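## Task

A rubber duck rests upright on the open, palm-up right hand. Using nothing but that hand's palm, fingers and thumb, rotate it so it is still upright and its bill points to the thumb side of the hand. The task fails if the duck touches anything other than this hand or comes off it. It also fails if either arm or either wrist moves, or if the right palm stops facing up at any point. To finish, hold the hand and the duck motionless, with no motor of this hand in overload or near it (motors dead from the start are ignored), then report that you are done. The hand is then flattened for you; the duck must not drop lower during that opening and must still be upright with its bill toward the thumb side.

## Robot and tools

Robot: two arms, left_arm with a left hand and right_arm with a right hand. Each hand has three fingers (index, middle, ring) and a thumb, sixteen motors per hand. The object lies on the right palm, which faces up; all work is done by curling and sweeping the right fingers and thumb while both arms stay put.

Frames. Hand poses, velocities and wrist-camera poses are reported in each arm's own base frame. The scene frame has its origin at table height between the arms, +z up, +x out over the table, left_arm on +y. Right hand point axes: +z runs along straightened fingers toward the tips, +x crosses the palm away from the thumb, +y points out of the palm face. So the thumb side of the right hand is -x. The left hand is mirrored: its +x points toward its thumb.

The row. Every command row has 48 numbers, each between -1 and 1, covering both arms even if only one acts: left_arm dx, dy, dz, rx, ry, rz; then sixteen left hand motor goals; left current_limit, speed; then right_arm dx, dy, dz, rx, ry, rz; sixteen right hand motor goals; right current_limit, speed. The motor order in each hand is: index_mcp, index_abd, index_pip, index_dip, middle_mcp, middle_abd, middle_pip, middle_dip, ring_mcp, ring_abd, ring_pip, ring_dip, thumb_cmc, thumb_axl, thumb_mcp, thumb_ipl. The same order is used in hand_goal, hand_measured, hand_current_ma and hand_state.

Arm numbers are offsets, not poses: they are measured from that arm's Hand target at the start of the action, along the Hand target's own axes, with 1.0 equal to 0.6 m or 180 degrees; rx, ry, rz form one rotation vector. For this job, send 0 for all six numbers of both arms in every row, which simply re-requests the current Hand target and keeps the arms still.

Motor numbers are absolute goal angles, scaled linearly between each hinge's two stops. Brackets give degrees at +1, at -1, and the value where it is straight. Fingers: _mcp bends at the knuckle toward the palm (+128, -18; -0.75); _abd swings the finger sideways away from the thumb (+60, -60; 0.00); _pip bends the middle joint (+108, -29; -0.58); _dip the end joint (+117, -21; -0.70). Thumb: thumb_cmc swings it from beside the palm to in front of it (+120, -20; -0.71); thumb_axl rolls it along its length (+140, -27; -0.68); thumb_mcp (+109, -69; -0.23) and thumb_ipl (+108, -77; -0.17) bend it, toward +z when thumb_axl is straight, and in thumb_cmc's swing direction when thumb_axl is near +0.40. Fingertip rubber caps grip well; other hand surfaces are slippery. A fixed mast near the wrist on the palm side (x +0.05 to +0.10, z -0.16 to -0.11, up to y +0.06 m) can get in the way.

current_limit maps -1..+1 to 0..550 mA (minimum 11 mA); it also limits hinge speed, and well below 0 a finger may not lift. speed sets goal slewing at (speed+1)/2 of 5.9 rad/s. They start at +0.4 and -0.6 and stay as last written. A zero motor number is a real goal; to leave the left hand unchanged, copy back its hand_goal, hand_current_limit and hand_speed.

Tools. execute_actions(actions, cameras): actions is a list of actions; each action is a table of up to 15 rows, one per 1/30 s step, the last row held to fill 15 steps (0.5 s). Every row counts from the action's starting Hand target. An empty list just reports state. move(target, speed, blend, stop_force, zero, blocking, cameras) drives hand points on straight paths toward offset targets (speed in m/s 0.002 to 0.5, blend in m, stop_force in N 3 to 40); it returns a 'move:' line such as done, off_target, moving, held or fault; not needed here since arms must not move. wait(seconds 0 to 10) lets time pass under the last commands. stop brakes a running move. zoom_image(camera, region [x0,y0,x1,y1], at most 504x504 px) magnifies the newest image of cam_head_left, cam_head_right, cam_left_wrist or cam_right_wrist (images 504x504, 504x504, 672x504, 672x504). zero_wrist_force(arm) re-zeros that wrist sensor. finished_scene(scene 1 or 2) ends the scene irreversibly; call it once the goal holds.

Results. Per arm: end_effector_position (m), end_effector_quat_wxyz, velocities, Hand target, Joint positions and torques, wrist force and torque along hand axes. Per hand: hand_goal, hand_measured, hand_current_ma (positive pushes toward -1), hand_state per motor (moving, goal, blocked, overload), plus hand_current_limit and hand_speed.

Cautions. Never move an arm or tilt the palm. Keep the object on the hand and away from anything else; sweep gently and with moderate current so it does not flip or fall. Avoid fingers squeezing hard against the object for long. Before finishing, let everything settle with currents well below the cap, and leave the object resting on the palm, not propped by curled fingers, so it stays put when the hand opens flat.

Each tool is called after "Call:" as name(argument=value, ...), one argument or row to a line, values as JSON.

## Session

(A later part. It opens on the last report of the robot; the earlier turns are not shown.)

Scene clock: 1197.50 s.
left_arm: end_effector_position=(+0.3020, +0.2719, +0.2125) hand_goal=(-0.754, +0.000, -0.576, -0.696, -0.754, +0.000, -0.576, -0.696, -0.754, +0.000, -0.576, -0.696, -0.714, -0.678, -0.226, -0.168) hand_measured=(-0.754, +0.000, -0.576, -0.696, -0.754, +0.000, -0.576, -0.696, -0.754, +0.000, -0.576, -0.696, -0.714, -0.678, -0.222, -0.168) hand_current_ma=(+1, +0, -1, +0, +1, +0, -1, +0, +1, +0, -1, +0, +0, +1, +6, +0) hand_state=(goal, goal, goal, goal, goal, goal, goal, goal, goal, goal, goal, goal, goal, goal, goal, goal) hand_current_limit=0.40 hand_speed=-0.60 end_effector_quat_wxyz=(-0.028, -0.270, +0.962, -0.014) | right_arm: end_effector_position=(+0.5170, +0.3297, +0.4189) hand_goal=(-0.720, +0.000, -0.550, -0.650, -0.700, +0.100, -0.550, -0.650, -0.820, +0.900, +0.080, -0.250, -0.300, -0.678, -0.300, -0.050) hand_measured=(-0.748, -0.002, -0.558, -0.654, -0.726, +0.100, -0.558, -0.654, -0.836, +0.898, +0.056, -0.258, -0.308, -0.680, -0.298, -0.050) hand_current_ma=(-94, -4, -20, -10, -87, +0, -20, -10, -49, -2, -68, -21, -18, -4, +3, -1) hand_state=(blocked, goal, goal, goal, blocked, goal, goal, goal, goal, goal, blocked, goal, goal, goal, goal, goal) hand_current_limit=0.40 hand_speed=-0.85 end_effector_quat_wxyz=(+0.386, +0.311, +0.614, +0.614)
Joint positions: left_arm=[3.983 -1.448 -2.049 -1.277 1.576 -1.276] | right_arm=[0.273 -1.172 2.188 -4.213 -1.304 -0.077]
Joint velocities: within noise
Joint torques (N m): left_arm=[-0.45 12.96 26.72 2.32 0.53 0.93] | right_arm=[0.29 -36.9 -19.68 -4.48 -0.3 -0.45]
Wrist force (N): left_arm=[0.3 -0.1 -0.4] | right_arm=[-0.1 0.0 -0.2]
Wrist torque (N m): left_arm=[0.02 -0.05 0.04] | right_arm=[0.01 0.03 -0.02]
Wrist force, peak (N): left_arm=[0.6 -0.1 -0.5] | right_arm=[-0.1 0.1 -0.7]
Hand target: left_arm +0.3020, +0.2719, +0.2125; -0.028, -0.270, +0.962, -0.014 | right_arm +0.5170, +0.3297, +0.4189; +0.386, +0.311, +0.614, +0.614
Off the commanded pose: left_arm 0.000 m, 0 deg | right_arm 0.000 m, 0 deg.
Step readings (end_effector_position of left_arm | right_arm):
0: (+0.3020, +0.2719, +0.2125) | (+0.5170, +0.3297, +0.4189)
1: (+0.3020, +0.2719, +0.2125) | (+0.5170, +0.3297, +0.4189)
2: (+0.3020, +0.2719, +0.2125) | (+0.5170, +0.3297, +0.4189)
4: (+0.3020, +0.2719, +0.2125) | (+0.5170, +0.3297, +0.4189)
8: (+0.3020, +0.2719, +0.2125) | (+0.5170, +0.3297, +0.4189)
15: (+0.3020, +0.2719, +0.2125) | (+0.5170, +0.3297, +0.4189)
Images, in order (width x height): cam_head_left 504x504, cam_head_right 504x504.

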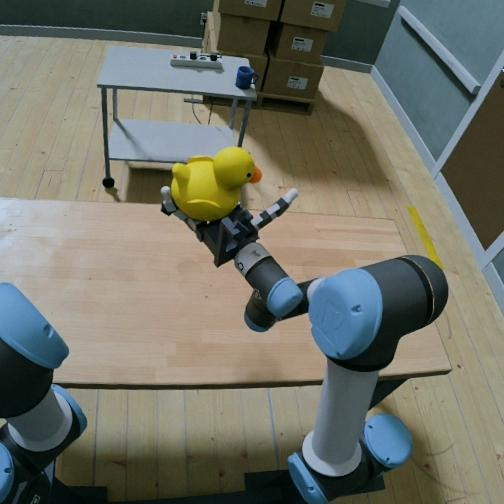

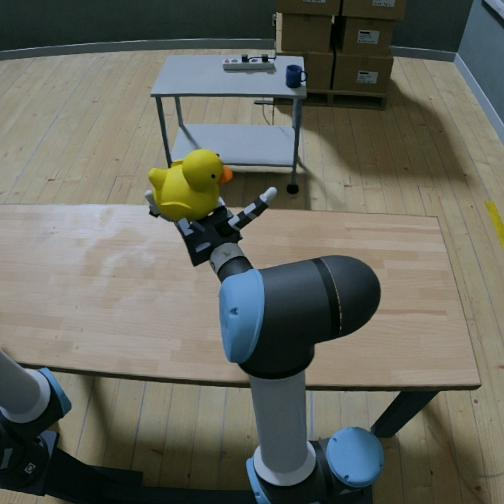

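Call:
execute_actions(
  actions=[
    [[0,0,0,0,0,0,-0.754,0,-0.576,-0.696,-0.754,0,-0.576,-0.696,-0.754,0,-0.576,-0.696,-0.714,-0.678,-0.226,-0.168,0.4,-0.6,0,0,0,0,0,0,-0.72,0.0,-0.55,-0.65,-0.7,0.1,-0.55,-0.65,-0.82,0.9,0.08,-0.25,0.4,-0.678,-0.5,-0.05,0.4,-0.6]],
    [[0,0,0,0,0,0,-0.754,0,-0.576,-0.696,-0.754,0,-0.576,-0.696,-0.754,0,-0.576,-0.696,-0.714,-0.678,-0.226,-0.168,0.4,-0.6,0,0,0,0,0,0,-0.72,0.0,-0.55,-0.65,-0.7,0.1,-0.55,-0.65,-0.82,0.9,0.08,-0.25,0.4,-0.678,-0.3,-0.05,0.4,-0.8]],
    [[0,0,0,0,0,0,-0.754,0,-0.576,-0.696,-0.754,0,-0.576,-0.696,-0.754,0,-0.576,-0.696,-0.714,-0.678,-0.226,-0.168,0.4,-0.6,0,0,0,0,0,0,-0.72,0.0,-0.55,-0.65,-0.7,0.1,-0.55,-0.65,-0.82,0.9,0.08,-0.25,0.4,-0.678,-0.05,-0.05,0.4,-0.9]],
    [[0,0,0,0,0,0,-0.754,0,-0.576,-0.696,-0.754,0,-0.576,-0.696,-0.754,0,-0.576,-0.696,-0.714,-0.678,-0.226,-0.168,0.4,-0.6,0,0,0,0,0,0,-0.72,0.0,-0.55,-0.65,-0.7,0.1,-0.55,-0.65,-0.82,0.9,0.08,-0.25,0.4,-0.678,-0.05,-0.05,0.4,-0.9]],
  ],
  cameras=["cam_head_left","cam_head_right"],
)

Call:
zoom_image(
  camera="cam_head_left",
  region=[150, 130, 310, 270],
)

Call:
zoom_image(
  camera="cam_head_right",
  region=[130, 130, 290, 270],
)

Scene clock: 1222.47 s.
left_arm: end_effector_position=(+0.3020, +0.2719, +0.2125) hand_goal=(-0.754, +0.000, -0.576, -0.696, -0.754, +0.000, -0.576, -0.696, -0.754, +0.000, -0.576, -0.696, -0.714, -0.678, -0.226, -0.168) hand_measured=(-0.754, +0.000, -0.576, -0.696, -0.754, +0.000, -0.576, -0.696, -0.754, +0.000, -0.576, -0.696, -0.714, -0.678, -0.222, -0.168) hand_current_ma=(+1, +0, -1, +0, +1, +0, -1, +0, +1, +0, -1, +0, +0, +1, +6, +0) hand_state=(goal, goal, goal, goal, goal, goal, goal, goal, goal, goal, goal, goal, goal, goal, goal, goal) hand_current_limit=0.40 hand_speed=-0.60 end_effector_quat_wxyz=(-0.028, -0.270, +0.962, -0.014) | right_arm: end_effector_position=(+0.5170, +0.3297, +0.4189) hand_goal=(-0.720, +0.000, -0.550, -0.650, -0.700, +0.100, -0.550, -0.650, -0.820, +0.900, +0.080, -0.250, +0.400, -0.678, -0.050, -0.050) hand_measured=(-0.748, -0.002, -0.558, -0.654, -0.726, +0.100, -0.558, -0.654, -0.840, +0.898, +0.058, -0.258, +0.390, -0.678, -0.108, -0.066) hand_current_ma=(-94, -4, -20, -10, -87, +0, -20, -10, -65, -2, -64, -20, -26, -2, -280, -61) hand_state=(blocked, goal, goal, goal, blocked, goal, goal, goal, blocked, goal, blocked, goal, goal, goal, blocked, goal) hand_current_limit=0.40 hand_speed=-0.90 end_effector_quat_wxyz=(+0.386, +0.311, +0.614, +0.614)
Joint positions: left_arm=[3.983 -1.448 -2.049 -1.277 1.576 -1.276] | right_arm=[0.273 -1.172 2.188 -4.213 -1.304 -0.077]
Joint velocities: within noise
Joint torques (N m): left_arm=[-0.93 13.05 26.81 2.38 0.48 0.84] | right_arm=[0.86 -37.01 -20.08 -4.37 -0.48 -0.65]
Wrist force (N): left_arm=[0.4 0.0 -0.2] | right_arm=[-0.1 -0.1 -0.3]
Wrist torque (N m): left_arm=[0.03 -0.06 0.05] | right_arm=[0.01 0.02 -0.07]
Wrist force, peak (N): left_arm=[0.6 -0.1 -0.5] | right_arm=[-0.1 0.0 -0.6]
Hand target: left_arm +0.3020, +0.2719, +0.2125; -0.028, -0.270, +0.962, -0.014 | right_arm +0.5170, +0.3297, +0.4189; +0.386, +0.311, +0.614, +0.614
Off the commanded pose: left_arm 0.000 m, 0 deg | right_arm 0.000 m, 0 deg.
Step readings (end_effector_position of left_arm | right_arm):
0: (+0.3020, +0.2719, +0.2125) | (+0.5170, +0.3297, +0.4189)
1: (+0.3020, +0.2719, +0.2125) | (+0.5170, +0.3297, +0.4189)
2: (+0.3020, +0.2719, +0.2125) | (+0.5170, +0.3297, +0.4189)
4: (+0.3020, +0.2719, +0.2125) | (+0.5170, +0.3297, +0.4189)
8: (+0.3020, +0.2719, +0.2125) | (+0.5170, +0.3297, +0.4189)
15: (+0.3020, +0.2719, +0.2125) | (+0.5170, +0.3297, +0.4189)
16: (+0.3020, +0.2719, +0.2125) | (+0.5170, +0.3297, +0.4189)
17: (+0.3020, +0.2719, +0.2125) | (+0.5170, +0.3297, +0.4189)
19: (+0.3020, +0.2719, +0.2125) | (+0.5170, +0.3297, +0.4189)
23: (+0.3020, +0.2719, +0.2125) | (+0.5170, +0.3297, +0.4189)
30: (+0.3020, +0.2719, +0.2125) | (+0.5170, +0.3297, +0.4189)
31: (+0.3020, +0.2719, +0.2125) | (+0.5170, +0.3297, +0.4189)
32: (+0.3020, +0.2719, +0.2125) | (+0.5170, +0.3297, +0.4189)
34: (+0.3020, +0.2719, +0.2125) | (+0.5170, +0.3297, +0.4189)
38: (+0.3020, +0.2719, +0.2125) | (+0.5170, +0.3297, +0.4189)
45: (+0.3020, +0.2719, +0.2125) | (+0.5170, +0.3297, +0.4189)
46: (+0.3020, +0.2719, +0.2125) | (+0.5170, +0.3297, +0.4189)
47: (+0.3020, +0.2719, +0.2125) | (+0.5170, +0.3297, +0.4189)
49: (+0.3020, +0.2719, +0.2125) | (+0.5170, +0.3297, +0.4189)
53: (+0.3020, +0.2719, +0.2125) | (+0.5170, +0.3297, +0.4189)
60: (+0.3020, +0.2719, +0.2125) | (+0.5170, +0.3297, +0.4189)
Images, in order (width x height): cam_head_left 504x504, cam_head_right 504x504.

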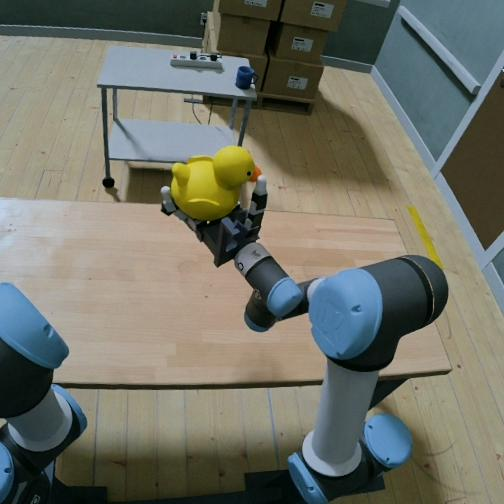

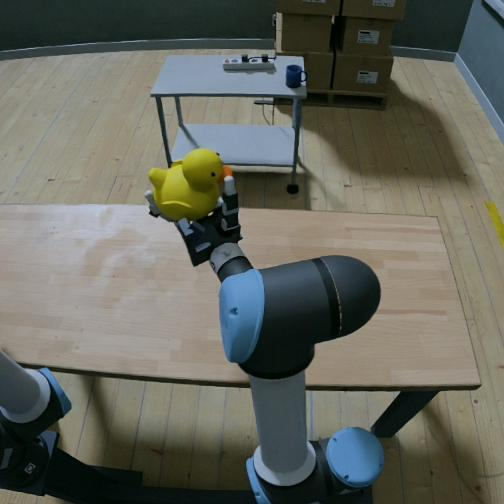

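Scaled by 3.150 from the camera's 504x504 image, which has a finer 720x720 frame.

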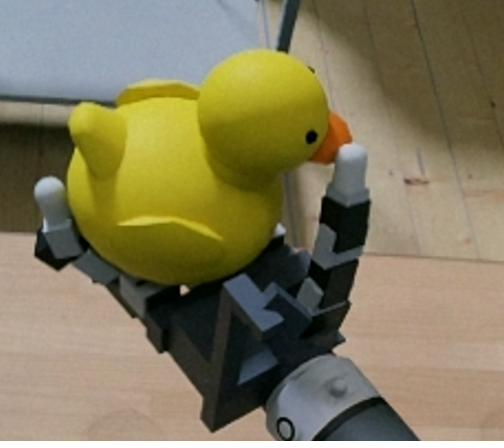

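Scaled by 3.150 from the camera's 504x504 image, which has a finer 720x720 frame.

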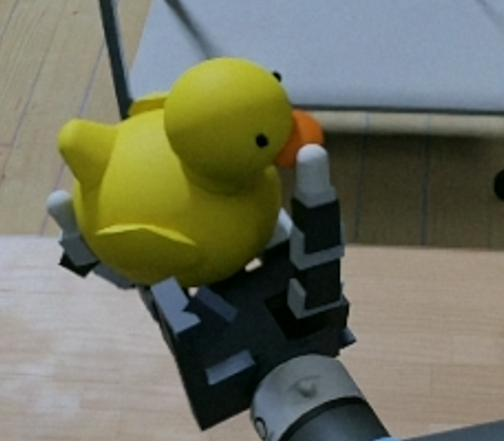

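Continue the push.

Call:
execute_actions(
  actions=[
    [[0,0,0,0,0,0,-0.754,0,-0.576,-0.696,-0.754,0,-0.576,-0.696,-0.754,0,-0.576,-0.696,-0.714,-0.678,-0.226,-0.168,0.4,-0.6,0,0,0,0,0,0,-0.72,0.0,-0.55,-0.65,-0.7,0.1,-0.55,-0.65,-0.82,0.9,0.08,-0.25,0.4,-0.678,0.1,-0.05,0.4,-0.9]],
    [[0,0,0,0,0,0,-0.754,0,-0.576,-0.696,-0.754,0,-0.576,-0.696,-0.754,0,-0.576,-0.696,-0.714,-0.678,-0.226,-0.168,0.4,-0.6,0,0,0,0,0,0,-0.72,0.0,-0.55,-0.65,-0.7,0.1,-0.55,-0.65,-0.82,0.9,0.08,-0.25,0.4,-0.678,0.1,-0.05,0.4,-0.9]],
  ],
  cameras=["cam_head_left","cam_head_right"],
)

Call:
zoom_image(
  camera="cam_head_left",
  region=[150, 130, 310, 270],
)

Call:
zoom_image(
  camera="cam_head_right",
  region=[130, 130, 290, 270],
)

Scene clock: 1239.13 s.
left_arm: end_effector_position=(+0.3020, +0.2719, +0.2125) hand_goal=(-0.754, +0.000, -0.576, -0.696, -0.754, +0.000, -0.576, -0.696, -0.754, +0.000, -0.576, -0.696, -0.714, -0.678, -0.226, -0.168) hand_measured=(-0.754, +0.000, -0.576, -0.696, -0.754, +0.000, -0.576, -0.696, -0.754, +0.000, -0.576, -0.696, -0.714, -0.678, -0.222, -0.168) hand_current_ma=(+1, +0, -1, +0, +1, +0, -1, +0, +1, +0, -1, +0, +0, +1, +6, +0) hand_state=(goal, goal, goal, goal, goal, goal, goal, goal, goal, goal, goal, goal, goal, goal, goal, goal) hand_current_limit=0.40 hand_speed=-0.60 end_effector_quat_wxyz=(-0.028, -0.270, +0.962, -0.014) | right_arm: end_effector_position=(+0.5170, +0.3297, +0.4189) hand_goal=(-0.720, +0.000, -0.550, -0.650, -0.700, +0.100, -0.550, -0.650, -0.820, +0.900, +0.080, -0.250, +0.400, -0.678, +0.100, -0.050) hand_measured=(-0.748, -0.002, -0.558, -0.654, -0.726, +0.100, -0.558, -0.654, -0.842, +0.898, +0.058, -0.258, +0.388, -0.678, -0.102, -0.072) hand_current_ma=(-94, -4, -20, -10, -87, +0, -20, -10, -66, -2, -64, -20, -28, -2, -385, -88) hand_state=(blocked, goal, goal, goal, blocked, goal, goal, goal, blocked, goal, blocked, goal, goal, goal, blocked, blocked) hand_current_limit=0.40 hand_speed=-0.90 end_effector_quat_wxyz=(+0.386, +0.311, +0.614, +0.614)
Joint positions: left_arm=[3.983 -1.448 -2.049 -1.277 1.576 -1.276] | right_arm=[0.273 -1.172 2.188 -4.213 -1.304 -0.077]
Joint velocities: within noise
Joint torques (N m): left_arm=[-0.76 12.57 26.96 2.4 0.46 0.95] | right_arm=[1.01 -36.99 -18.24 -4.5 -0.45 -0.56]
Wrist force (N): left_arm=[0.2 -0.1 -0.5] | right_arm=[-0.1 0.1 -0.1]
Wrist torque (N m): left_arm=[0.03 -0.04 0.04] | right_arm=[0.01 0.02 -0.06]
Wrist force, peak (N): left_arm=[0.6 0.0 -0.5] | right_arm=[0.0 -0.3 -0.5]
Hand target: left_arm +0.3020, +0.2719, +0.2125; -0.028, -0.270, +0.962, -0.014 | right_arm +0.5170, +0.3297, +0.4189; +0.386, +0.311, +0.614, +0.614
Off the commanded pose: left_arm 0.000 m, 0 deg | right_arm 0.000 m, 0 deg.
Step readings (end_effector_position of left_arm | right_arm):
0: (+0.3020, +0.2719, +0.2125) | (+0.5170, +0.3297, +0.4189)
1: (+0.3020, +0.2719, +0.2125) | (+0.5170, +0.3297, +0.4189)
2: (+0.3020, +0.2719, +0.2125) | (+0.5170, +0.3297, +0.4189)
4: (+0.3020, +0.2719, +0.2125) | (+0.5170, +0.3297, +0.4189)
8: (+0.3020, +0.2719, +0.2125) | (+0.5170, +0.3297, +0.4189)
15: (+0.3020, +0.2719, +0.2125) | (+0.5170, +0.3297, +0.4189)
16: (+0.3020, +0.2719, +0.2125) | (+0.5170, +0.3297, +0.4189)
17: (+0.3020, +0.2719, +0.2125) | (+0.5170, +0.3297, +0.4189)
19: (+0.3020, +0.2719, +0.2125) | (+0.5170, +0.3297, +0.4189)
23: (+0.3020, +0.2719, +0.2125) | (+0.5170, +0.3297, +0.4189)
30: (+0.3020, +0.2719, +0.2125) | (+0.5170, +0.3297, +0.4189)
Images, in order (width x height): cam_head_left 504x504, cam_head_right 504x504.

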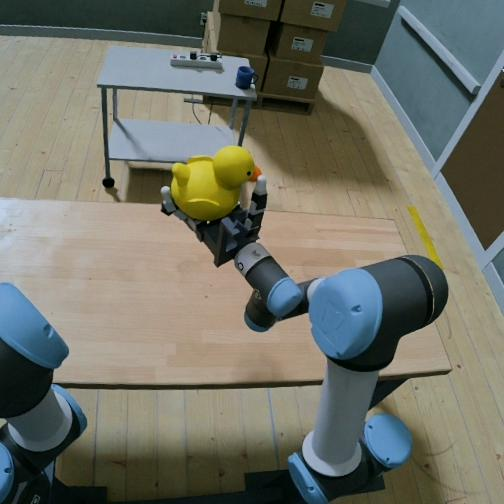

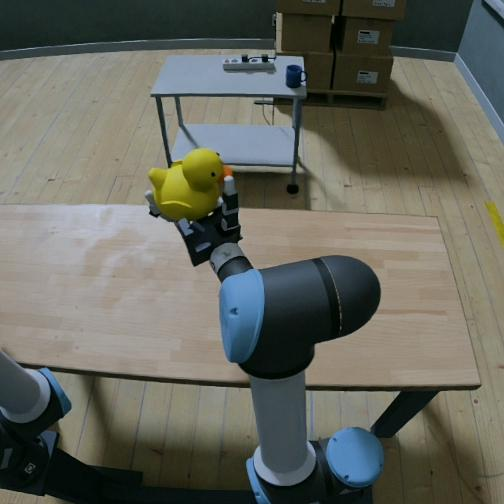

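Scaled by 3.150 from the camera's 504x504 image, which has a finer 720x720 frame.

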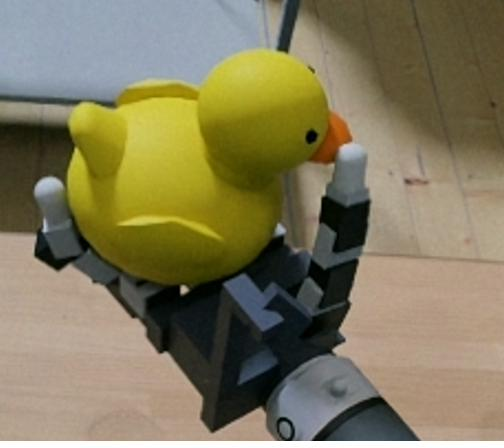

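Scaled by 3.150 from the camera's 504x504 image, which has a finer 720x720 frame.

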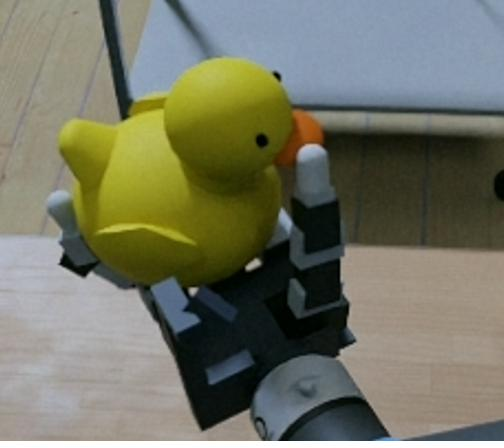

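Call:
execute_actions(
  actions=[
    [[0,0,0,0,0,0,-0.754,0,-0.576,-0.696,-0.754,0,-0.576,-0.696,-0.754,0,-0.576,-0.696,-0.714,-0.678,-0.226,-0.168,0.4,-0.6,0,0,0,0,0,0,-0.72,0.0,-0.55,-0.65,-0.7,0.1,-0.55,-0.65,-0.82,0.9,-0.1,-0.35,0.4,-0.678,0.05,-0.05,0.4,-0.85]],
    [[0,0,0,0,0,0,-0.754,0,-0.576,-0.696,-0.754,0,-0.576,-0.696,-0.754,0,-0.576,-0.696,-0.714,-0.678,-0.226,-0.168,0.4,-0.6,0,0,0,0,0,0,-0.72,0.0,-0.55,-0.65,-0.7,0.1,-0.55,-0.65,-0.82,0.9,-0.2,-0.4,0.4,-0.678,0.05,-0.05,0.4,-0.85]],
  ],
  cameras=["cam_head_left","cam_head_right"],
)

Call:
zoom_image(
  camera="cam_head_left",
  region=[150, 130, 310, 270],
)

Call:
zoom_image(
  camera="cam_head_right",
  region=[130, 130, 290, 270],
)

Scene clock: 1261.27 s.
left_arm: end_effector_position=(+0.3020, +0.2719, +0.2125) hand_goal=(-0.754, +0.000, -0.576, -0.696, -0.754, +0.000, -0.576, -0.696, -0.754, +0.000, -0.576, -0.696, -0.714, -0.678, -0.226, -0.168) hand_measured=(-0.754, +0.000, -0.576, -0.696, -0.754, +0.000, -0.576, -0.696, -0.754, +0.000, -0.576, -0.696, -0.714, -0.678, -0.222, -0.168) hand_current_ma=(+1, +0, -1, +0, +1, +0, -1, +0, +1, +0, -1, +0, +0, +1, +6, +0) hand_state=(goal, goal, goal, goal, goal, goal, goal, goal, goal, goal, goal, goal, goal, goal, goal, goal) hand_current_limit=0.40 hand_speed=-0.60 end_effector_quat_wxyz=(-0.028, -0.270, +0.962, -0.014) | right_arm: end_effector_position=(+0.5170, +0.3297, +0.4189) hand_goal=(-0.720, +0.000, -0.550, -0.650, -0.700, +0.100, -0.550, -0.650, -0.820, +0.900, -0.200, -0.400, +0.400, -0.678, +0.050, -0.050) hand_measured=(-0.750, -0.002, -0.558, -0.654, -0.730, +0.102, -0.558, -0.654, -0.842, +0.900, -0.200, -0.398, +0.396, -0.680, +0.044, -0.056) hand_current_ma=(-96, -4, -19, -10, -103, +1, -20, -10, -69, -1, +0, +4, -10, -2, -21, -18) hand_state=(blocked, goal, goal, goal, blocked, goal, goal, goal, blocked, goal, goal, goal, goal, goal, goal, goal) hand_current_limit=0.40 hand_speed=-0.85 end_effector_quat_wxyz=(+0.386, +0.311, +0.614, +0.614)
Joint positions: left_arm=[3.983 -1.448 -2.049 -1.277 1.576 -1.276] | right_arm=[0.273 -1.172 2.188 -4.213 -1.304 -0.077]
Joint velocities: within noise
Joint torques (N m): left_arm=[-0.95 12.53 26.52 2.37 0.46 0.94] | right_arm=[0.83 -37.11 -18.14 -4.37 -0.39 -0.44]
Wrist force (N): left_arm=[0.5 -0.1 -0.3] | right_arm=[-0.1 0.1 -0.2]
Wrist torque (N m): left_arm=[0.01 -0.07 0.06] | right_arm=[0.05 0.03 -0.07]
Wrist force, peak (N): left_arm=[0.5 0.0 -0.6] | right_arm=[0.1 -0.1 -0.6]
Hand target: left_arm +0.3020, +0.2719, +0.2125; -0.028, -0.270, +0.962, -0.014 | right_arm +0.5170, +0.3297, +0.4189; +0.386, +0.311, +0.614, +0.614
Off the commanded pose: left_arm 0.000 m, 0 deg | right_arm 0.000 m, 0 deg.
Step readings (end_effector_position of left_arm | right_arm):
0: (+0.3020, +0.2719, +0.2125) | (+0.5170, +0.3297, +0.4189)
1: (+0.3020, +0.2719, +0.2125) | (+0.5170, +0.3297, +0.4189)
2: (+0.3020, +0.2719, +0.2125) | (+0.5170, +0.3297, +0.4189)
4: (+0.3020, +0.2719, +0.2125) | (+0.5170, +0.3297, +0.4189)
8: (+0.3020, +0.2719, +0.2125) | (+0.5170, +0.3297, +0.4189)
15: (+0.3020, +0.2719, +0.2125) | (+0.5170, +0.3297, +0.4189)
16: (+0.3020, +0.2719, +0.2125) | (+0.5170, +0.3297, +0.4189)
17: (+0.3020, +0.2719, +0.2125) | (+0.5170, +0.3297, +0.4189)
19: (+0.3020, +0.2719, +0.2125) | (+0.5170, +0.3297, +0.4189)
23: (+0.3020, +0.2719, +0.2125) | (+0.5170, +0.3297, +0.4189)
30: (+0.3020, +0.2719, +0.2125) | (+0.5170, +0.3297, +0.4189)
Images, in order (width x height): cam_head_left 504x504, cam_head_right 504x504.

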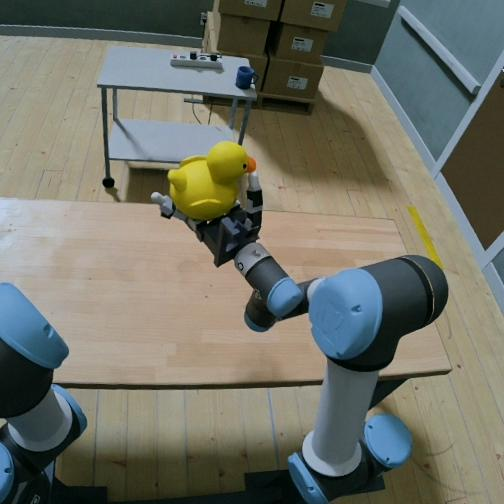

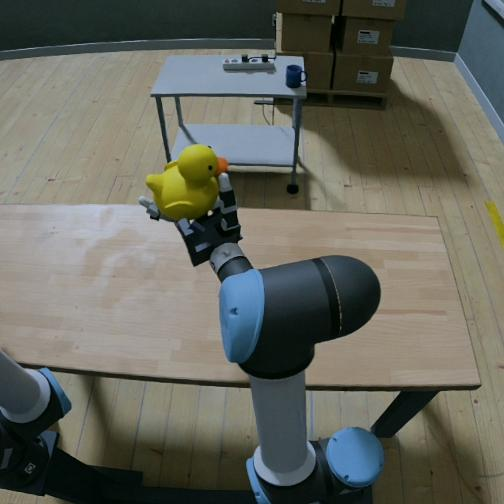

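Scaled by 3.150 from the camera's 504x504 image, which has a finer 720x720 frame.

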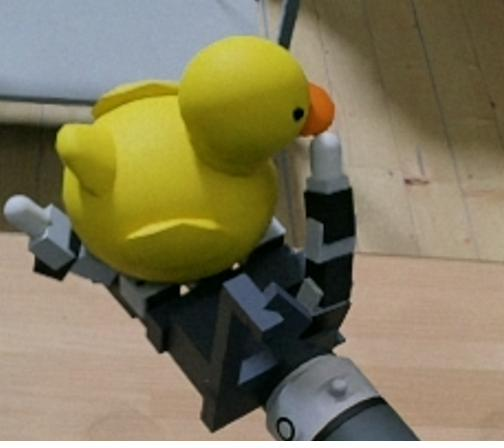

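Scaled by 3.150 from the camera's 504x504 image, which has a finer 720x720 frame.

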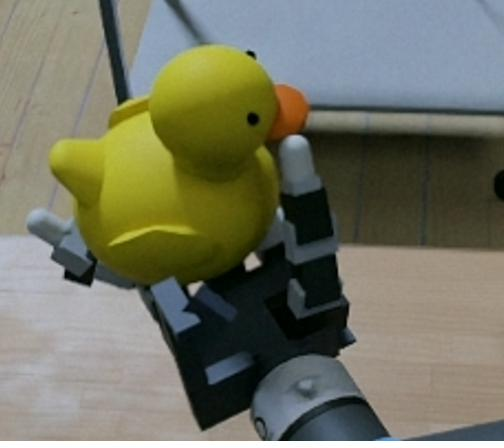

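Call:
execute_actions(
  actions=[
    [[0,0,0,0,0,0,-0.754,0,-0.576,-0.696,-0.754,0,-0.576,-0.696,-0.754,0,-0.576,-0.696,-0.714,-0.678,-0.226,-0.168,0.4,-0.6,0,0,0,0,0,0,-0.72,0.0,-0.55,-0.65,-0.7,0.1,-0.55,-0.65,-0.82,0.9,-0.2,-0.4,0.4,-0.678,-0.2,-0.05,0.4,-0.8]],
    [[0,0,0,0,0,0,-0.754,0,-0.576,-0.696,-0.754,0,-0.576,-0.696,-0.754,0,-0.576,-0.696,-0.714,-0.678,-0.226,-0.168,0.4,-0.6,0,0,0,0,0,0,-0.72,0.0,-0.55,-0.65,-0.7,0.1,-0.55,-0.65,-0.82,0.9,0.0,-0.3,0.3,-0.678,-0.3,-0.05,0.4,-0.85]],
    [[0,0,0,0,0,0,-0.754,0,-0.576,-0.696,-0.754,0,-0.576,-0.696,-0.754,0,-0.576,-0.696,-0.714,-0.678,-0.226,-0.168,0.4,-0.6,0,0,0,0,0,0,-0.72,0.0,-0.55,-0.65,-0.7,0.1,-0.55,-0.65,-0.82,0.9,0.12,-0.2,0.3,-0.678,-0.3,-0.05,0.4,-0.85]],
  ],
  cameras=["cam_head_left","cam_head_right"],
)

Call:
zoom_image(
  camera="cam_head_left",
  region=[150, 130, 310, 270],
)

Call:
zoom_image(
  camera="cam_head_right",
  region=[130, 130, 290, 270],
)

Scene clock: 1278.70 s.
left_arm: end_effector_position=(+0.3020, +0.2719, +0.2125) hand_goal=(-0.754, +0.000, -0.576, -0.696, -0.754, +0.000, -0.576, -0.696, -0.754, +0.000, -0.576, -0.696, -0.714, -0.678, -0.226, -0.168) hand_measured=(-0.754, +0.000, -0.576, -0.696, -0.754, +0.000, -0.576, -0.696, -0.754, +0.000, -0.576, -0.696, -0.714, -0.678, -0.222, -0.168) hand_current_ma=(+1, +0, -1, +0, +1, +0, -1, +0, +1, +0, -1, +0, +0, +1, +6, +0) hand_state=(goal, goal, goal, goal, goal, goal, goal, goal, goal, goal, goal, goal, goal, goal, goal, goal) hand_current_limit=0.40 hand_speed=-0.60 end_effector_quat_wxyz=(-0.028, -0.270, +0.962, -0.014) | right_arm: end_effector_position=(+0.5170, +0.3297, +0.4189) hand_goal=(-0.720, +0.000, -0.550, -0.650, -0.700, +0.100, -0.550, -0.650, -0.820, +0.900, +0.120, -0.200, +0.300, -0.678, -0.300, -0.050) hand_measured=(-0.750, -0.002, -0.558, -0.654, -0.730, +0.102, -0.558, -0.654, -0.842, +0.900, +0.096, -0.208, +0.300, -0.680, -0.298, -0.052) hand_current_ma=(-96, -4, -19, -10, -99, +1, -20, -10, -69, -1, -72, -21, -1, -2, +3, -3) hand_state=(blocked, goal, goal, goal, blocked, goal, goal, goal, blocked, goal, blocked, goal, goal, goal, goal, goal) hand_current_limit=0.40 hand_speed=-0.85 end_effector_quat_wxyz=(+0.386, +0.311, +0.614, +0.614)
Joint positions: left_arm=[3.983 -1.448 -2.049 -1.277 1.576 -1.276] | right_arm=[0.273 -1.172 2.188 -4.213 -1.304 -0.077]
Joint velocities: within noise
Joint torques (N m): left_arm=[-1.48 12.66 26.54 2.43 0.38 0.9] | right_arm=[-0.49 -36.24 -17.24 -4.36 -0.12 -0.71]
Wrist force (N): left_arm=[0.3 0.0 -0.4] | right_arm=[-0.2 0.1 -0.2]
Wrist torque (N m): left_arm=[0.04 -0.05 0.04] | right_arm=[0.01 0.03 -0.05]
Wrist force, peak (N): left_arm=[0.6 0.0 -0.5] | right_arm=[-0.1 0.0 -0.6]
Hand target: left_arm +0.3020, +0.2719, +0.2125; -0.028, -0.270, +0.962, -0.014 | right_arm +0.5170, +0.3297, +0.4189; +0.386, +0.311, +0.614, +0.614
Off the commanded pose: left_arm 0.000 m, 0 deg | right_arm 0.000 m, 0 deg.
Step readings (end_effector_position of left_arm | right_arm):
0: (+0.3020, +0.2719, +0.2125) | (+0.5170, +0.3297, +0.4189)
1: (+0.3020, +0.2719, +0.2125) | (+0.5170, +0.3297, +0.4189)
2: (+0.3020, +0.2719, +0.2125) | (+0.5170, +0.3297, +0.4189)
4: (+0.3020, +0.2719, +0.2125) | (+0.5170, +0.3297, +0.4189)
8: (+0.3020, +0.2719, +0.2125) | (+0.5170, +0.3297, +0.4189)
15: (+0.3020, +0.2719, +0.2125) | (+0.5170, +0.3297, +0.4189)
16: (+0.3020, +0.2719, +0.2125) | (+0.5170, +0.3297, +0.4189)
17: (+0.3020, +0.2719, +0.2125) | (+0.5170, +0.3297, +0.4189)
19: (+0.3020, +0.2719, +0.2125) | (+0.5170, +0.3297, +0.4189)
23: (+0.3020, +0.2719, +0.2125) | (+0.5170, +0.3297, +0.4189)
30: (+0.3020, +0.2719, +0.2125) | (+0.5170, +0.3297, +0.4189)
31: (+0.3020, +0.2719, +0.2125) | (+0.5170, +0.3297, +0.4189)
32: (+0.3020, +0.2719, +0.2125) | (+0.5170, +0.3297, +0.4189)
34: (+0.3020, +0.2719, +0.2125) | (+0.5170, +0.3297, +0.4189)
38: (+0.3020, +0.2719, +0.2125) | (+0.5170, +0.3297, +0.4189)
45: (+0.3020, +0.2719, +0.2125) | (+0.5170, +0.3297, +0.4189)
Images, in order (width x height): cam_head_left 504x504, cam_head_right 504x504.

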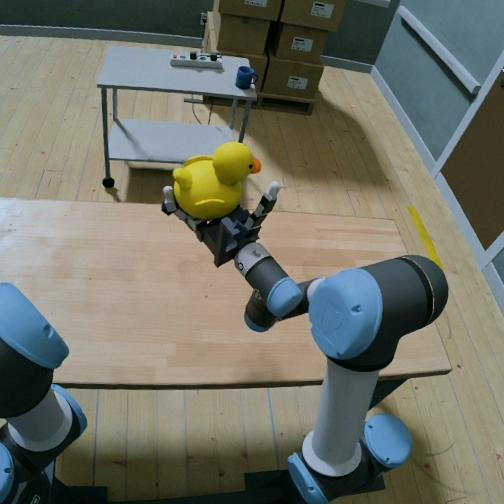

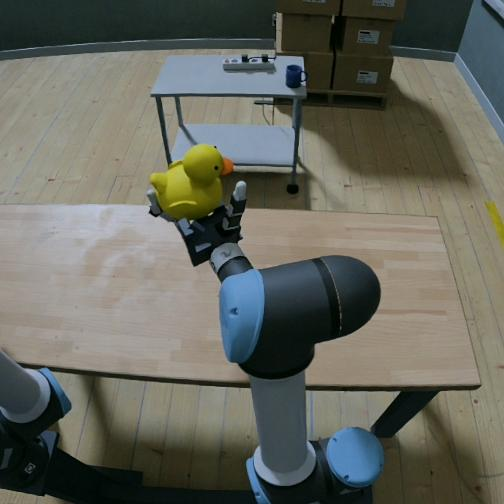

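Scaled by 3.150 from the camera's 504x504 image, which has a finer 720x720 frame.

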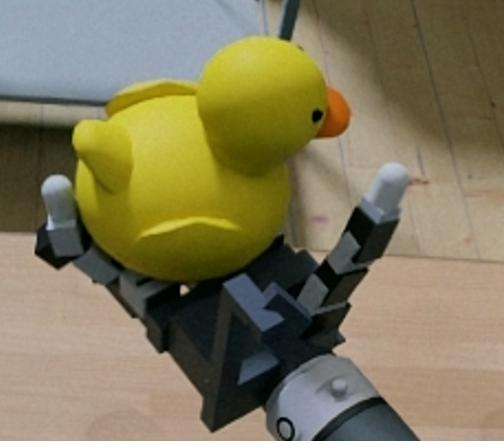

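Scaled by 3.150 from the camera's 504x504 image, which has a finer 720x720 frame.

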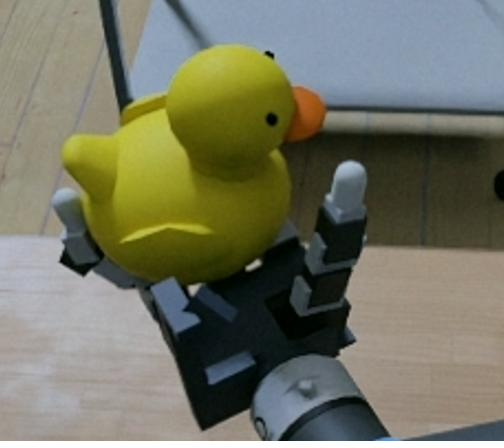

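Repeat: thumb push with ring release.

Call:
execute_actions(
  actions=[
    [[0,0,0,0,0,0,-0.754,0,-0.576,-0.696,-0.754,0,-0.576,-0.696,-0.754,0,-0.576,-0.696,-0.714,-0.678,-0.226,-0.168,0.4,-0.6,0,0,0,0,0,0,-0.72,0.0,-0.55,-0.65,-0.7,0.1,-0.55,-0.65,-0.82,0.9,0.12,-0.2,0.38,-0.678,-0.1,-0.05,0.4,-0.8]],
    [[0,0,0,0,0,0,-0.754,0,-0.576,-0.696,-0.754,0,-0.576,-0.696,-0.754,0,-0.576,-0.696,-0.714,-0.678,-0.226,-0.168,0.4,-0.6,0,0,0,0,0,0,-0.72,0.0,-0.55,-0.65,-0.7,0.1,-0.55,-0.65,-0.82,0.9,-0.05,-0.32,0.38,-0.678,0.02,-0.05,0.4,-0.87]],
    [[0,0,0,0,0,0,-0.754,0,-0.576,-0.696,-0.754,0,-0.576,-0.696,-0.754,0,-0.576,-0.696,-0.714,-0.678,-0.226,-0.168,0.4,-0.6,0,0,0,0,0,0,-0.72,0.0,-0.55,-0.65,-0.7,0.1,-0.55,-0.65,-0.82,0.9,-0.2,-0.4,0.38,-0.678,0.12,-0.05,0.4,-0.87]],
  ],
  cameras=["cam_head_left","cam_head_right"],
)

Call:
zoom_image(
  camera="cam_head_left",
  region=[150, 130, 310, 270],
)

Call:
zoom_image(
  camera="cam_head_right",
  region=[130, 130, 290, 270],
)

Scene clock: 1300.57 s.
left_arm: end_effector_position=(+0.3020, +0.2719, +0.2125) hand_goal=(-0.754, +0.000, -0.576, -0.696, -0.754, +0.000, -0.576, -0.696, -0.754, +0.000, -0.576, -0.696, -0.714, -0.678, -0.226, -0.168) hand_measured=(-0.754, +0.000, -0.576, -0.696, -0.754, +0.000, -0.576, -0.696, -0.754, +0.000, -0.576, -0.696, -0.714, -0.678, -0.222, -0.168) hand_current_ma=(+1, +0, -1, +0, +1, +0, -1, +0, +1, +0, -1, +0, +0, +1, +6, +0) hand_state=(goal, goal, goal, goal, goal, goal, goal, goal, goal, goal, goal, goal, goal, goal, goal, goal) hand_current_limit=0.40 hand_speed=-0.60 end_effector_quat_wxyz=(-0.028, -0.270, +0.962, -0.014) | right_arm: end_effector_position=(+0.5170, +0.3297, +0.4189) hand_goal=(-0.720, +0.000, -0.550, -0.650, -0.700, +0.100, -0.550, -0.650, -0.820, +0.900, -0.200, -0.400, +0.380, -0.678, +0.120, -0.050) hand_measured=(-0.750, -0.002, -0.558, -0.654, -0.734, +0.102, -0.560, -0.654, -0.842, +0.900, -0.200, -0.398, +0.374, -0.680, +0.120, -0.052) hand_current_ma=(-96, -4, -19, -10, -113, +3, -23, -10, -65, -1, +0, +5, -14, -2, +2, -2) hand_state=(blocked, goal, goal, goal, blocked, goal, goal, goal, blocked, goal, goal, goal, goal, goal, goal, goal) hand_current_limit=0.40 hand_speed=-0.87 end_effector_quat_wxyz=(+0.386, +0.311, +0.614, +0.614)
Joint positions: left_arm=[3.983 -1.448 -2.049 -1.277 1.576 -1.276] | right_arm=[0.273 -1.172 2.188 -4.213 -1.304 -0.077]
Joint velocities: within noise
Joint torques (N m): left_arm=[-1.82 12.64 26.95 2.38 0.35 0.79] | right_arm=[0.45 -36.81 -18.19 -4.34 -0.28 -0.46]
Wrist force (N): left_arm=[0.3 -0.2 -0.4] | right_arm=[-0.2 0.2 -0.3]
Wrist torque (N m): left_arm=[0.01 -0.05 0.05] | right_arm=[0.07 0.05 -0.07]
Wrist force, peak (N): left_arm=[0.5 -0.2 -0.6] | right_arm=[-0.1 0.3 -0.5]
Hand target: left_arm +0.3020, +0.2719, +0.2125; -0.028, -0.270, +0.962, -0.014 | right_arm +0.5170, +0.3297, +0.4189; +0.386, +0.311, +0.614, +0.614
Off the commanded pose: left_arm 0.000 m, 0 deg | right_arm 0.000 m, 0 deg.
Step readings (end_effector_position of left_arm | right_arm):
0: (+0.3020, +0.2719, +0.2125) | (+0.5170, +0.3297, +0.4189)
1: (+0.3020, +0.2719, +0.2125) | (+0.5170, +0.3297, +0.4189)
2: (+0.3020, +0.2719, +0.2125) | (+0.5170, +0.3297, +0.4189)
4: (+0.3020, +0.2719, +0.2125) | (+0.5170, +0.3297, +0.4189)
8: (+0.3020, +0.2719, +0.2125) | (+0.5170, +0.3297, +0.4189)
15: (+0.3020, +0.2719, +0.2125) | (+0.5170, +0.3297, +0.4189)
16: (+0.3020, +0.2719, +0.2125) | (+0.5170, +0.3297, +0.4189)
17: (+0.3020, +0.2719, +0.2125) | (+0.5170, +0.3297, +0.4189)
19: (+0.3020, +0.2719, +0.2125) | (+0.5170, +0.3297, +0.4189)
23: (+0.3020, +0.2719, +0.2125) | (+0.5170, +0.3297, +0.4189)
30: (+0.3020, +0.2719, +0.2125) | (+0.5170, +0.3297, +0.4189)
31: (+0.3020, +0.2719, +0.2125) | (+0.5170, +0.3297, +0.4189)
32: (+0.3020, +0.2719, +0.2125) | (+0.5170, +0.3297, +0.4189)
34: (+0.3020, +0.2719, +0.2125) | (+0.5170, +0.3297, +0.4189)
38: (+0.3020, +0.2719, +0.2125) | (+0.5170, +0.3297, +0.4189)
45: (+0.3020, +0.2719, +0.2125) | (+0.5170, +0.3297, +0.4189)
Images, in order (width x height): cam_head_left 504x504, cam_head_right 504x504.

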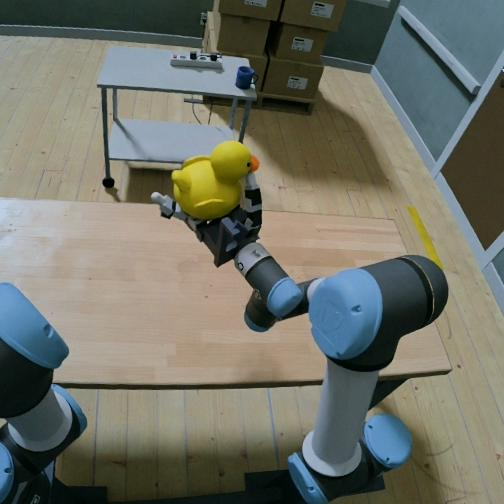

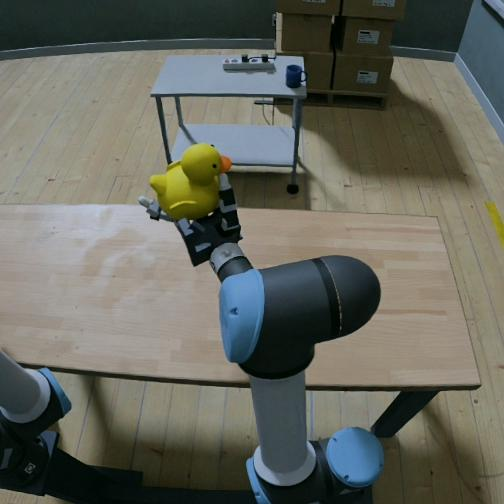

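Scaled by 3.150 from the camera's 504x504 image, which has a finer 720x720 frame.

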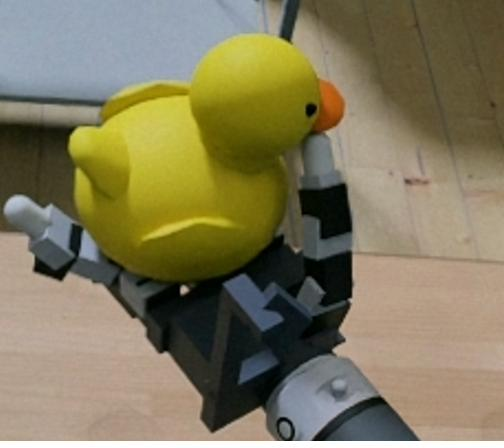

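Scaled by 3.150 from the camera's 504x504 image, which has a finer 720x720 frame.

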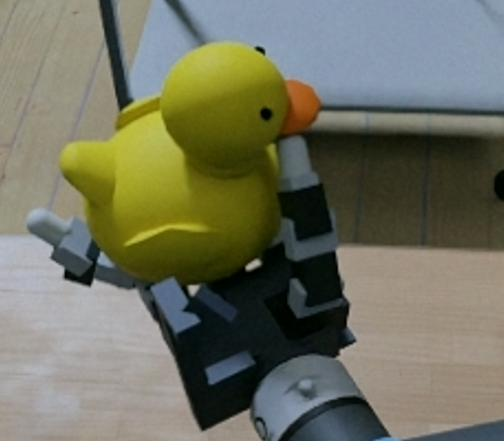

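Call:
execute_actions(
  actions=[
    [[0,0,0,0,0,0,-0.754,0,-0.576,-0.696,-0.754,0,-0.576,-0.696,-0.754,0,-0.576,-0.696,-0.714,-0.678,-0.226,-0.168,0.4,-0.6,0,0,0,0,0,0,-0.72,0.0,-0.55,-0.65,-0.7,0.1,-0.55,-0.65,-0.82,0.9,-0.2,-0.4,0.38,-0.678,0.22,-0.05,0.4,-0.87]],
  ],
  cameras=["cam_head_left","cam_head_right"],
)

Call:
zoom_image(
  camera="cam_head_left",
  region=[150, 130, 310, 270],
)

Call:
zoom_image(
  camera="cam_head_right",
  region=[130, 130, 290, 270],
)

Scene clock: 1312.83 s.
left_arm: end_effector_position=(+0.3020, +0.2719, +0.2125) hand_goal=(-0.754, +0.000, -0.576, -0.696, -0.754, +0.000, -0.576, -0.696, -0.754, +0.000, -0.576, -0.696, -0.714, -0.678, -0.226, -0.168) hand_measured=(-0.754, +0.000, -0.576, -0.696, -0.754, +0.000, -0.576, -0.696, -0.754, +0.000, -0.576, -0.696, -0.714, -0.678, -0.222, -0.168) hand_current_ma=(+1, +0, -1, +0, +1, +0, -1, +0, +1, +0, -1, +0, +0, +1, +6, +0) hand_state=(goal, goal, goal, goal, goal, goal, goal, goal, goal, goal, goal, goal, goal, goal, goal, goal) hand_current_limit=0.40 hand_speed=-0.60 end_effector_quat_wxyz=(-0.028, -0.270, +0.962, -0.014) | right_arm: end_effector_position=(+0.5170, +0.3297, +0.4189) hand_goal=(-0.720, +0.000, -0.550, -0.650, -0.700, +0.100, -0.550, -0.650, -0.820, +0.900, -0.200, -0.400, +0.380, -0.678, +0.220, -0.050) hand_measured=(-0.750, -0.002, -0.558, -0.654, -0.734, +0.102, -0.560, -0.654, -0.842, +0.900, -0.200, -0.398, +0.374, -0.680, +0.222, -0.050) hand_current_ma=(-96, -4, -19, -10, -113, +3, -23, -10, -65, -1, +0, +5, -14, -2, +3, -2) hand_state=(blocked, goal, goal, goal, blocked, goal, goal, goal, blocked, goal, goal, goal, goal, goal, goal, goal) hand_current_limit=0.40 hand_speed=-0.87 end_effector_quat_wxyz=(+0.386, +0.311, +0.614, +0.614)
Joint positions: left_arm=[3.983 -1.448 -2.049 -1.277 1.576 -1.276] | right_arm=[0.273 -1.172 2.188 -4.213 -1.304 -0.077]
Joint velocities: within noise
Joint torques (N m): left_arm=[-1.72 12.69 26.23 2.43 0.27 0.87] | right_arm=[0.71 -37.3 -18.79 -4.3 -0.1 -0.5]
Wrist force (N): left_arm=[0.4 -0.1 -0.3] | right_arm=[0.0 -0.2 -0.2]
Wrist torque (N m): left_arm=[0.01 -0.06 0.05] | right_arm=[0.02 0.02 -0.06]
Wrist force, peak (N): left_arm=[0.6 -0.2 -0.5] | right_arm=[-0.1 -0.1 -0.5]
Hand target: left_arm +0.3020, +0.2719, +0.2125; -0.028, -0.270, +0.962, -0.014 | right_arm +0.5170, +0.3297, +0.4189; +0.386, +0.311, +0.614, +0.614
Off the commanded pose: left_arm 0.000 m, 0 deg | right_arm 0.000 m, 0 deg.
Step readings (end_effector_position of left_arm | right_arm):
0: (+0.3020, +0.2719, +0.2125) | (+0.5170, +0.3297, +0.4189)
1: (+0.3020, +0.2719, +0.2125) | (+0.5170, +0.3297, +0.4189)
2: (+0.3020, +0.2719, +0.2125) | (+0.5170, +0.3297, +0.4189)
4: (+0.3020, +0.2719, +0.2125) | (+0.5170, +0.3297, +0.4189)
8: (+0.3020, +0.2719, +0.2125) | (+0.5170, +0.3297, +0.4189)
15: (+0.3020, +0.2719, +0.2125) | (+0.5170, +0.3297, +0.4189)
Images, in order (width x height): cam_head_left 504x504, cam_head_right 504x504.

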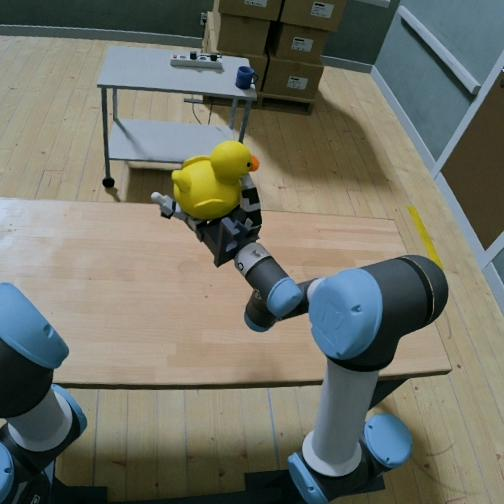

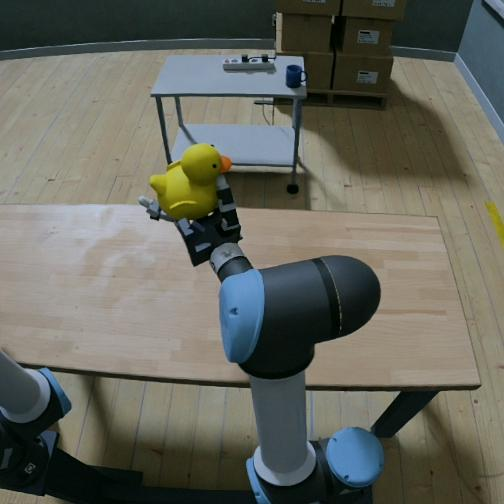

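Scaled by 3.150 from the camera's 504x504 image, which has a finer 720x720 frame.

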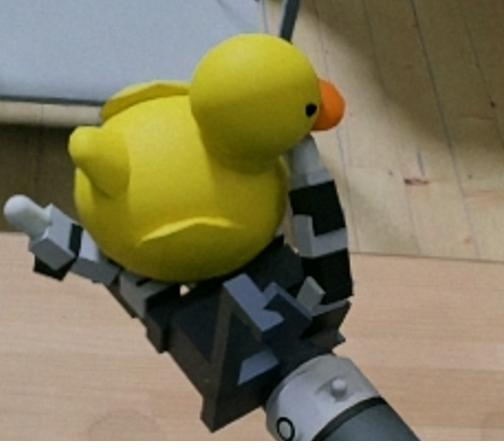

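Scaled by 3.150 from the camera's 504x504 image, which has a finer 720x720 frame.

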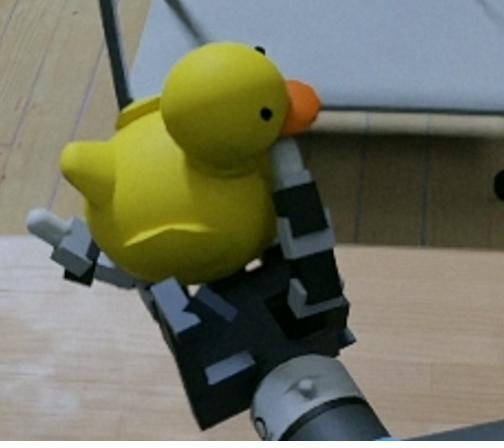

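Call:
execute_actions(
  actions=[
    [[0,0,0,0,0,0,-0.754,0,-0.576,-0.696,-0.754,0,-0.576,-0.696,-0.754,0,-0.576,-0.696,-0.714,-0.678,-0.226,-0.168,0.4,-0.6,0,0,0,0,0,0,-0.72,0.0,-0.55,-0.65,-0.7,0.1,-0.55,-0.65,-0.82,0.9,-0.2,-0.4,0.38,-0.678,-0.2,-0.05,0.4,-0.8]],
    [[0,0,0,0,0,0,-0.754,0,-0.576,-0.696,-0.754,0,-0.576,-0.696,-0.754,0,-0.576,-0.696,-0.714,-0.678,-0.226,-0.168,0.4,-0.6,0,0,0,0,0,0,-0.72,0.0,-0.55,-0.65,-0.7,0.1,-0.55,-0.65,-0.82,0.9,-0.2,-0.4,0.43,-0.678,-0.2,-0.4,0.4,-0.8]],
    [[0,0,0,0,0,0,-0.754,0,-0.576,-0.696,-0.754,0,-0.576,-0.696,-0.754,0,-0.576,-0.696,-0.714,-0.678,-0.226,-0.168,0.4,-0.6,0,0,0,0,0,0,-0.72,0.0,-0.55,-0.65,-0.7,0.1,-0.55,-0.65,-0.82,0.9,-0.2,-0.4,0.43,-0.678,0.1,-0.4,0.4,-0.85]],
    [[0,0,0,0,0,0,-0.754,0,-0.576,-0.696,-0.754,0,-0.576,-0.696,-0.754,0,-0.576,-0.696,-0.714,-0.678,-0.226,-0.168,0.4,-0.6,0,0,0,0,0,0,-0.72,0.0,-0.55,-0.65,-0.7,0.1,-0.55,-0.65,-0.82,0.9,-0.2,-0.4,0.43,-0.678,0.2,-0.4,0.4,-0.9]],
  ],
  cameras=["cam_head_left","cam_head_right"],
)

Call:
zoom_image(
  camera="cam_head_left",
  region=[150, 130, 310, 270],
)

Call:
zoom_image(
  camera="cam_head_right",
  region=[130, 130, 290, 270],
)

Scene clock: 1333.93 s.
left_arm: end_effector_position=(+0.3020, +0.2719, +0.2125) hand_goal=(-0.754, +0.000, -0.576, -0.696, -0.754, +0.000, -0.576, -0.696, -0.754, +0.000, -0.576, -0.696, -0.714, -0.678, -0.226, -0.168) hand_measured=(-0.754, +0.000, -0.576, -0.696, -0.754, +0.000, -0.576, -0.696, -0.754, +0.000, -0.576, -0.696, -0.714, -0.678, -0.222, -0.168) hand_current_ma=(+1, +0, -1, +0, +1, +0, -1, +0, +1, +0, -1, +0, +0, +1, +6, +0) hand_state=(goal, goal, goal, goal, goal, goal, goal, goal, goal, goal, goal, goal, goal, goal, goal, goal) hand_current_limit=0.40 hand_speed=-0.60 end_effector_quat_wxyz=(-0.028, -0.270, +0.962, -0.014) | right_arm: end_effector_position=(+0.5170, +0.3297, +0.4189) hand_goal=(-0.720, +0.000, -0.550, -0.650, -0.700, +0.100, -0.550, -0.650, -0.820, +0.900, -0.200, -0.400, +0.430, -0.678, +0.200, -0.400) hand_measured=(-0.750, -0.002, -0.558, -0.654, -0.734, +0.102, -0.560, -0.654, -0.842, +0.900, -0.200, -0.398, +0.424, -0.680, +0.200, -0.398) hand_current_ma=(-96, -4, -19, -10, -113, +3, -23, -9, -65, -1, +0, +5, -11, -2, +1, +5) hand_state=(blocked, goal, goal, goal, blocked, goal, goal, goal, blocked, goal, goal, goal, goal, goal, goal, goal) hand_current_limit=0.40 hand_speed=-0.90 end_effector_quat_wxyz=(+0.386, +0.311, +0.614, +0.614)
Joint positions: left_arm=[3.983 -1.448 -2.049 -1.277 1.576 -1.276] | right_arm=[0.273 -1.172 2.188 -4.213 -1.304 -0.077]
Joint velocities: within noise
Joint torques (N m): left_arm=[-1.81 12.75 26.71 2.44 0.24 0.8] | right_arm=[1.94 -36.83 -17.83 -4.58 0.38 -0.27]
Wrist force (N): left_arm=[0.5 -0.1 -0.3] | right_arm=[-0.1 0.1 -0.3]
Wrist torque (N m): left_arm=[0.02 -0.08 0.06] | right_arm=[0.06 0.04 -0.06]
Wrist force, peak (N): left_arm=[0.5 -0.1 -0.7] | right_arm=[0.0 0.3 -0.5]
Hand target: left_arm +0.3020, +0.2719, +0.2125; -0.028, -0.270, +0.962, -0.014 | right_arm +0.5170, +0.3297, +0.4189; +0.386, +0.311, +0.614, +0.614
Off the commanded pose: left_arm 0.000 m, 0 deg | right_arm 0.000 m, 0 deg.
Step readings (end_effector_position of left_arm | right_arm):
0: (+0.3020, +0.2719, +0.2125) | (+0.5170, +0.3297, +0.4189)
1: (+0.3020, +0.2719, +0.2125) | (+0.5170, +0.3297, +0.4189)
2: (+0.3020, +0.2719, +0.2125) | (+0.5170, +0.3297, +0.4189)
4: (+0.3020, +0.2719, +0.2125) | (+0.5170, +0.3297, +0.4189)
8: (+0.3020, +0.2719, +0.2125) | (+0.5170, +0.3297, +0.4189)
15: (+0.3020, +0.2719, +0.2125) | (+0.5170, +0.3297, +0.4189)
16: (+0.3020, +0.2719, +0.2125) | (+0.5170, +0.3297, +0.4189)
17: (+0.3020, +0.2719, +0.2125) | (+0.5170, +0.3297, +0.4189)
19: (+0.3020, +0.2719, +0.2125) | (+0.5170, +0.3297, +0.4189)
23: (+0.3020, +0.2719, +0.2125) | (+0.5170, +0.3297, +0.4189)
30: (+0.3020, +0.2719, +0.2125) | (+0.5170, +0.3297, +0.4189)
31: (+0.3020, +0.2719, +0.2125) | (+0.5170, +0.3297, +0.4189)
32: (+0.3020, +0.2719, +0.2125) | (+0.5170, +0.3297, +0.4189)
34: (+0.3020, +0.2719, +0.2125) | (+0.5170, +0.3297, +0.4189)
38: (+0.3020, +0.2719, +0.2125) | (+0.5170, +0.3297, +0.4189)
45: (+0.3020, +0.2719, +0.2125) | (+0.5170, +0.3297, +0.4189)
46: (+0.3020, +0.2719, +0.2125) | (+0.5170, +0.3297, +0.4189)
47: (+0.3020, +0.2719, +0.2125) | (+0.5170, +0.3297, +0.4189)
49: (+0.3020, +0.2719, +0.2125) | (+0.5170, +0.3297, +0.4189)
53: (+0.3020, +0.2719, +0.2125) | (+0.5170, +0.3297, +0.4189)
60: (+0.3020, +0.2719, +0.2125) | (+0.5170, +0.3297, +0.4189)
Images, in order (width x height): cam_head_left 504x504, cam_head_right 504x504.

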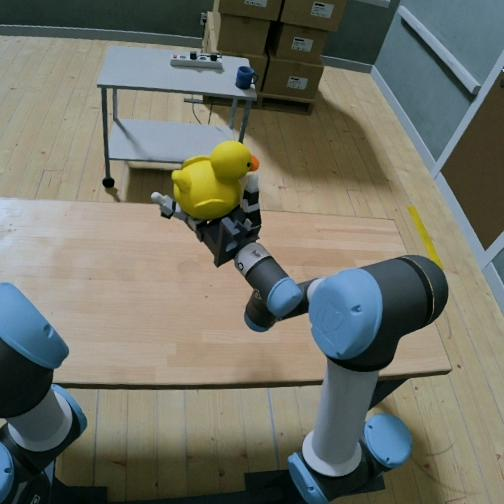

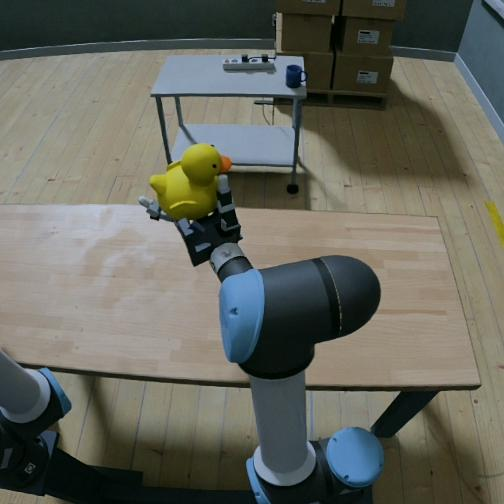

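Scaled by 3.150 from the camera's 504x504 image, which has a finer 720x720 frame.

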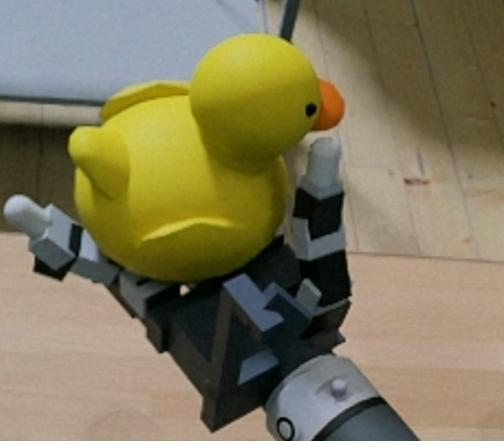

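Scaled by 3.150 from the camera's 504x504 image, which has a finer 720x720 frame.

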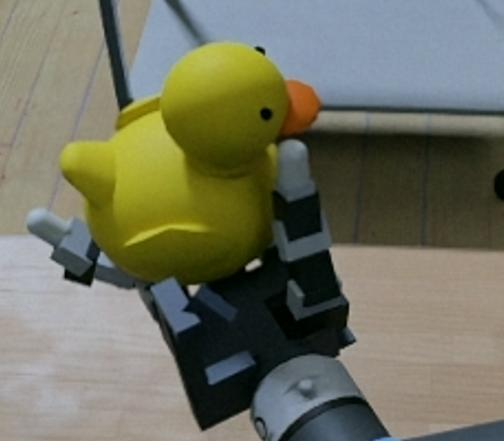

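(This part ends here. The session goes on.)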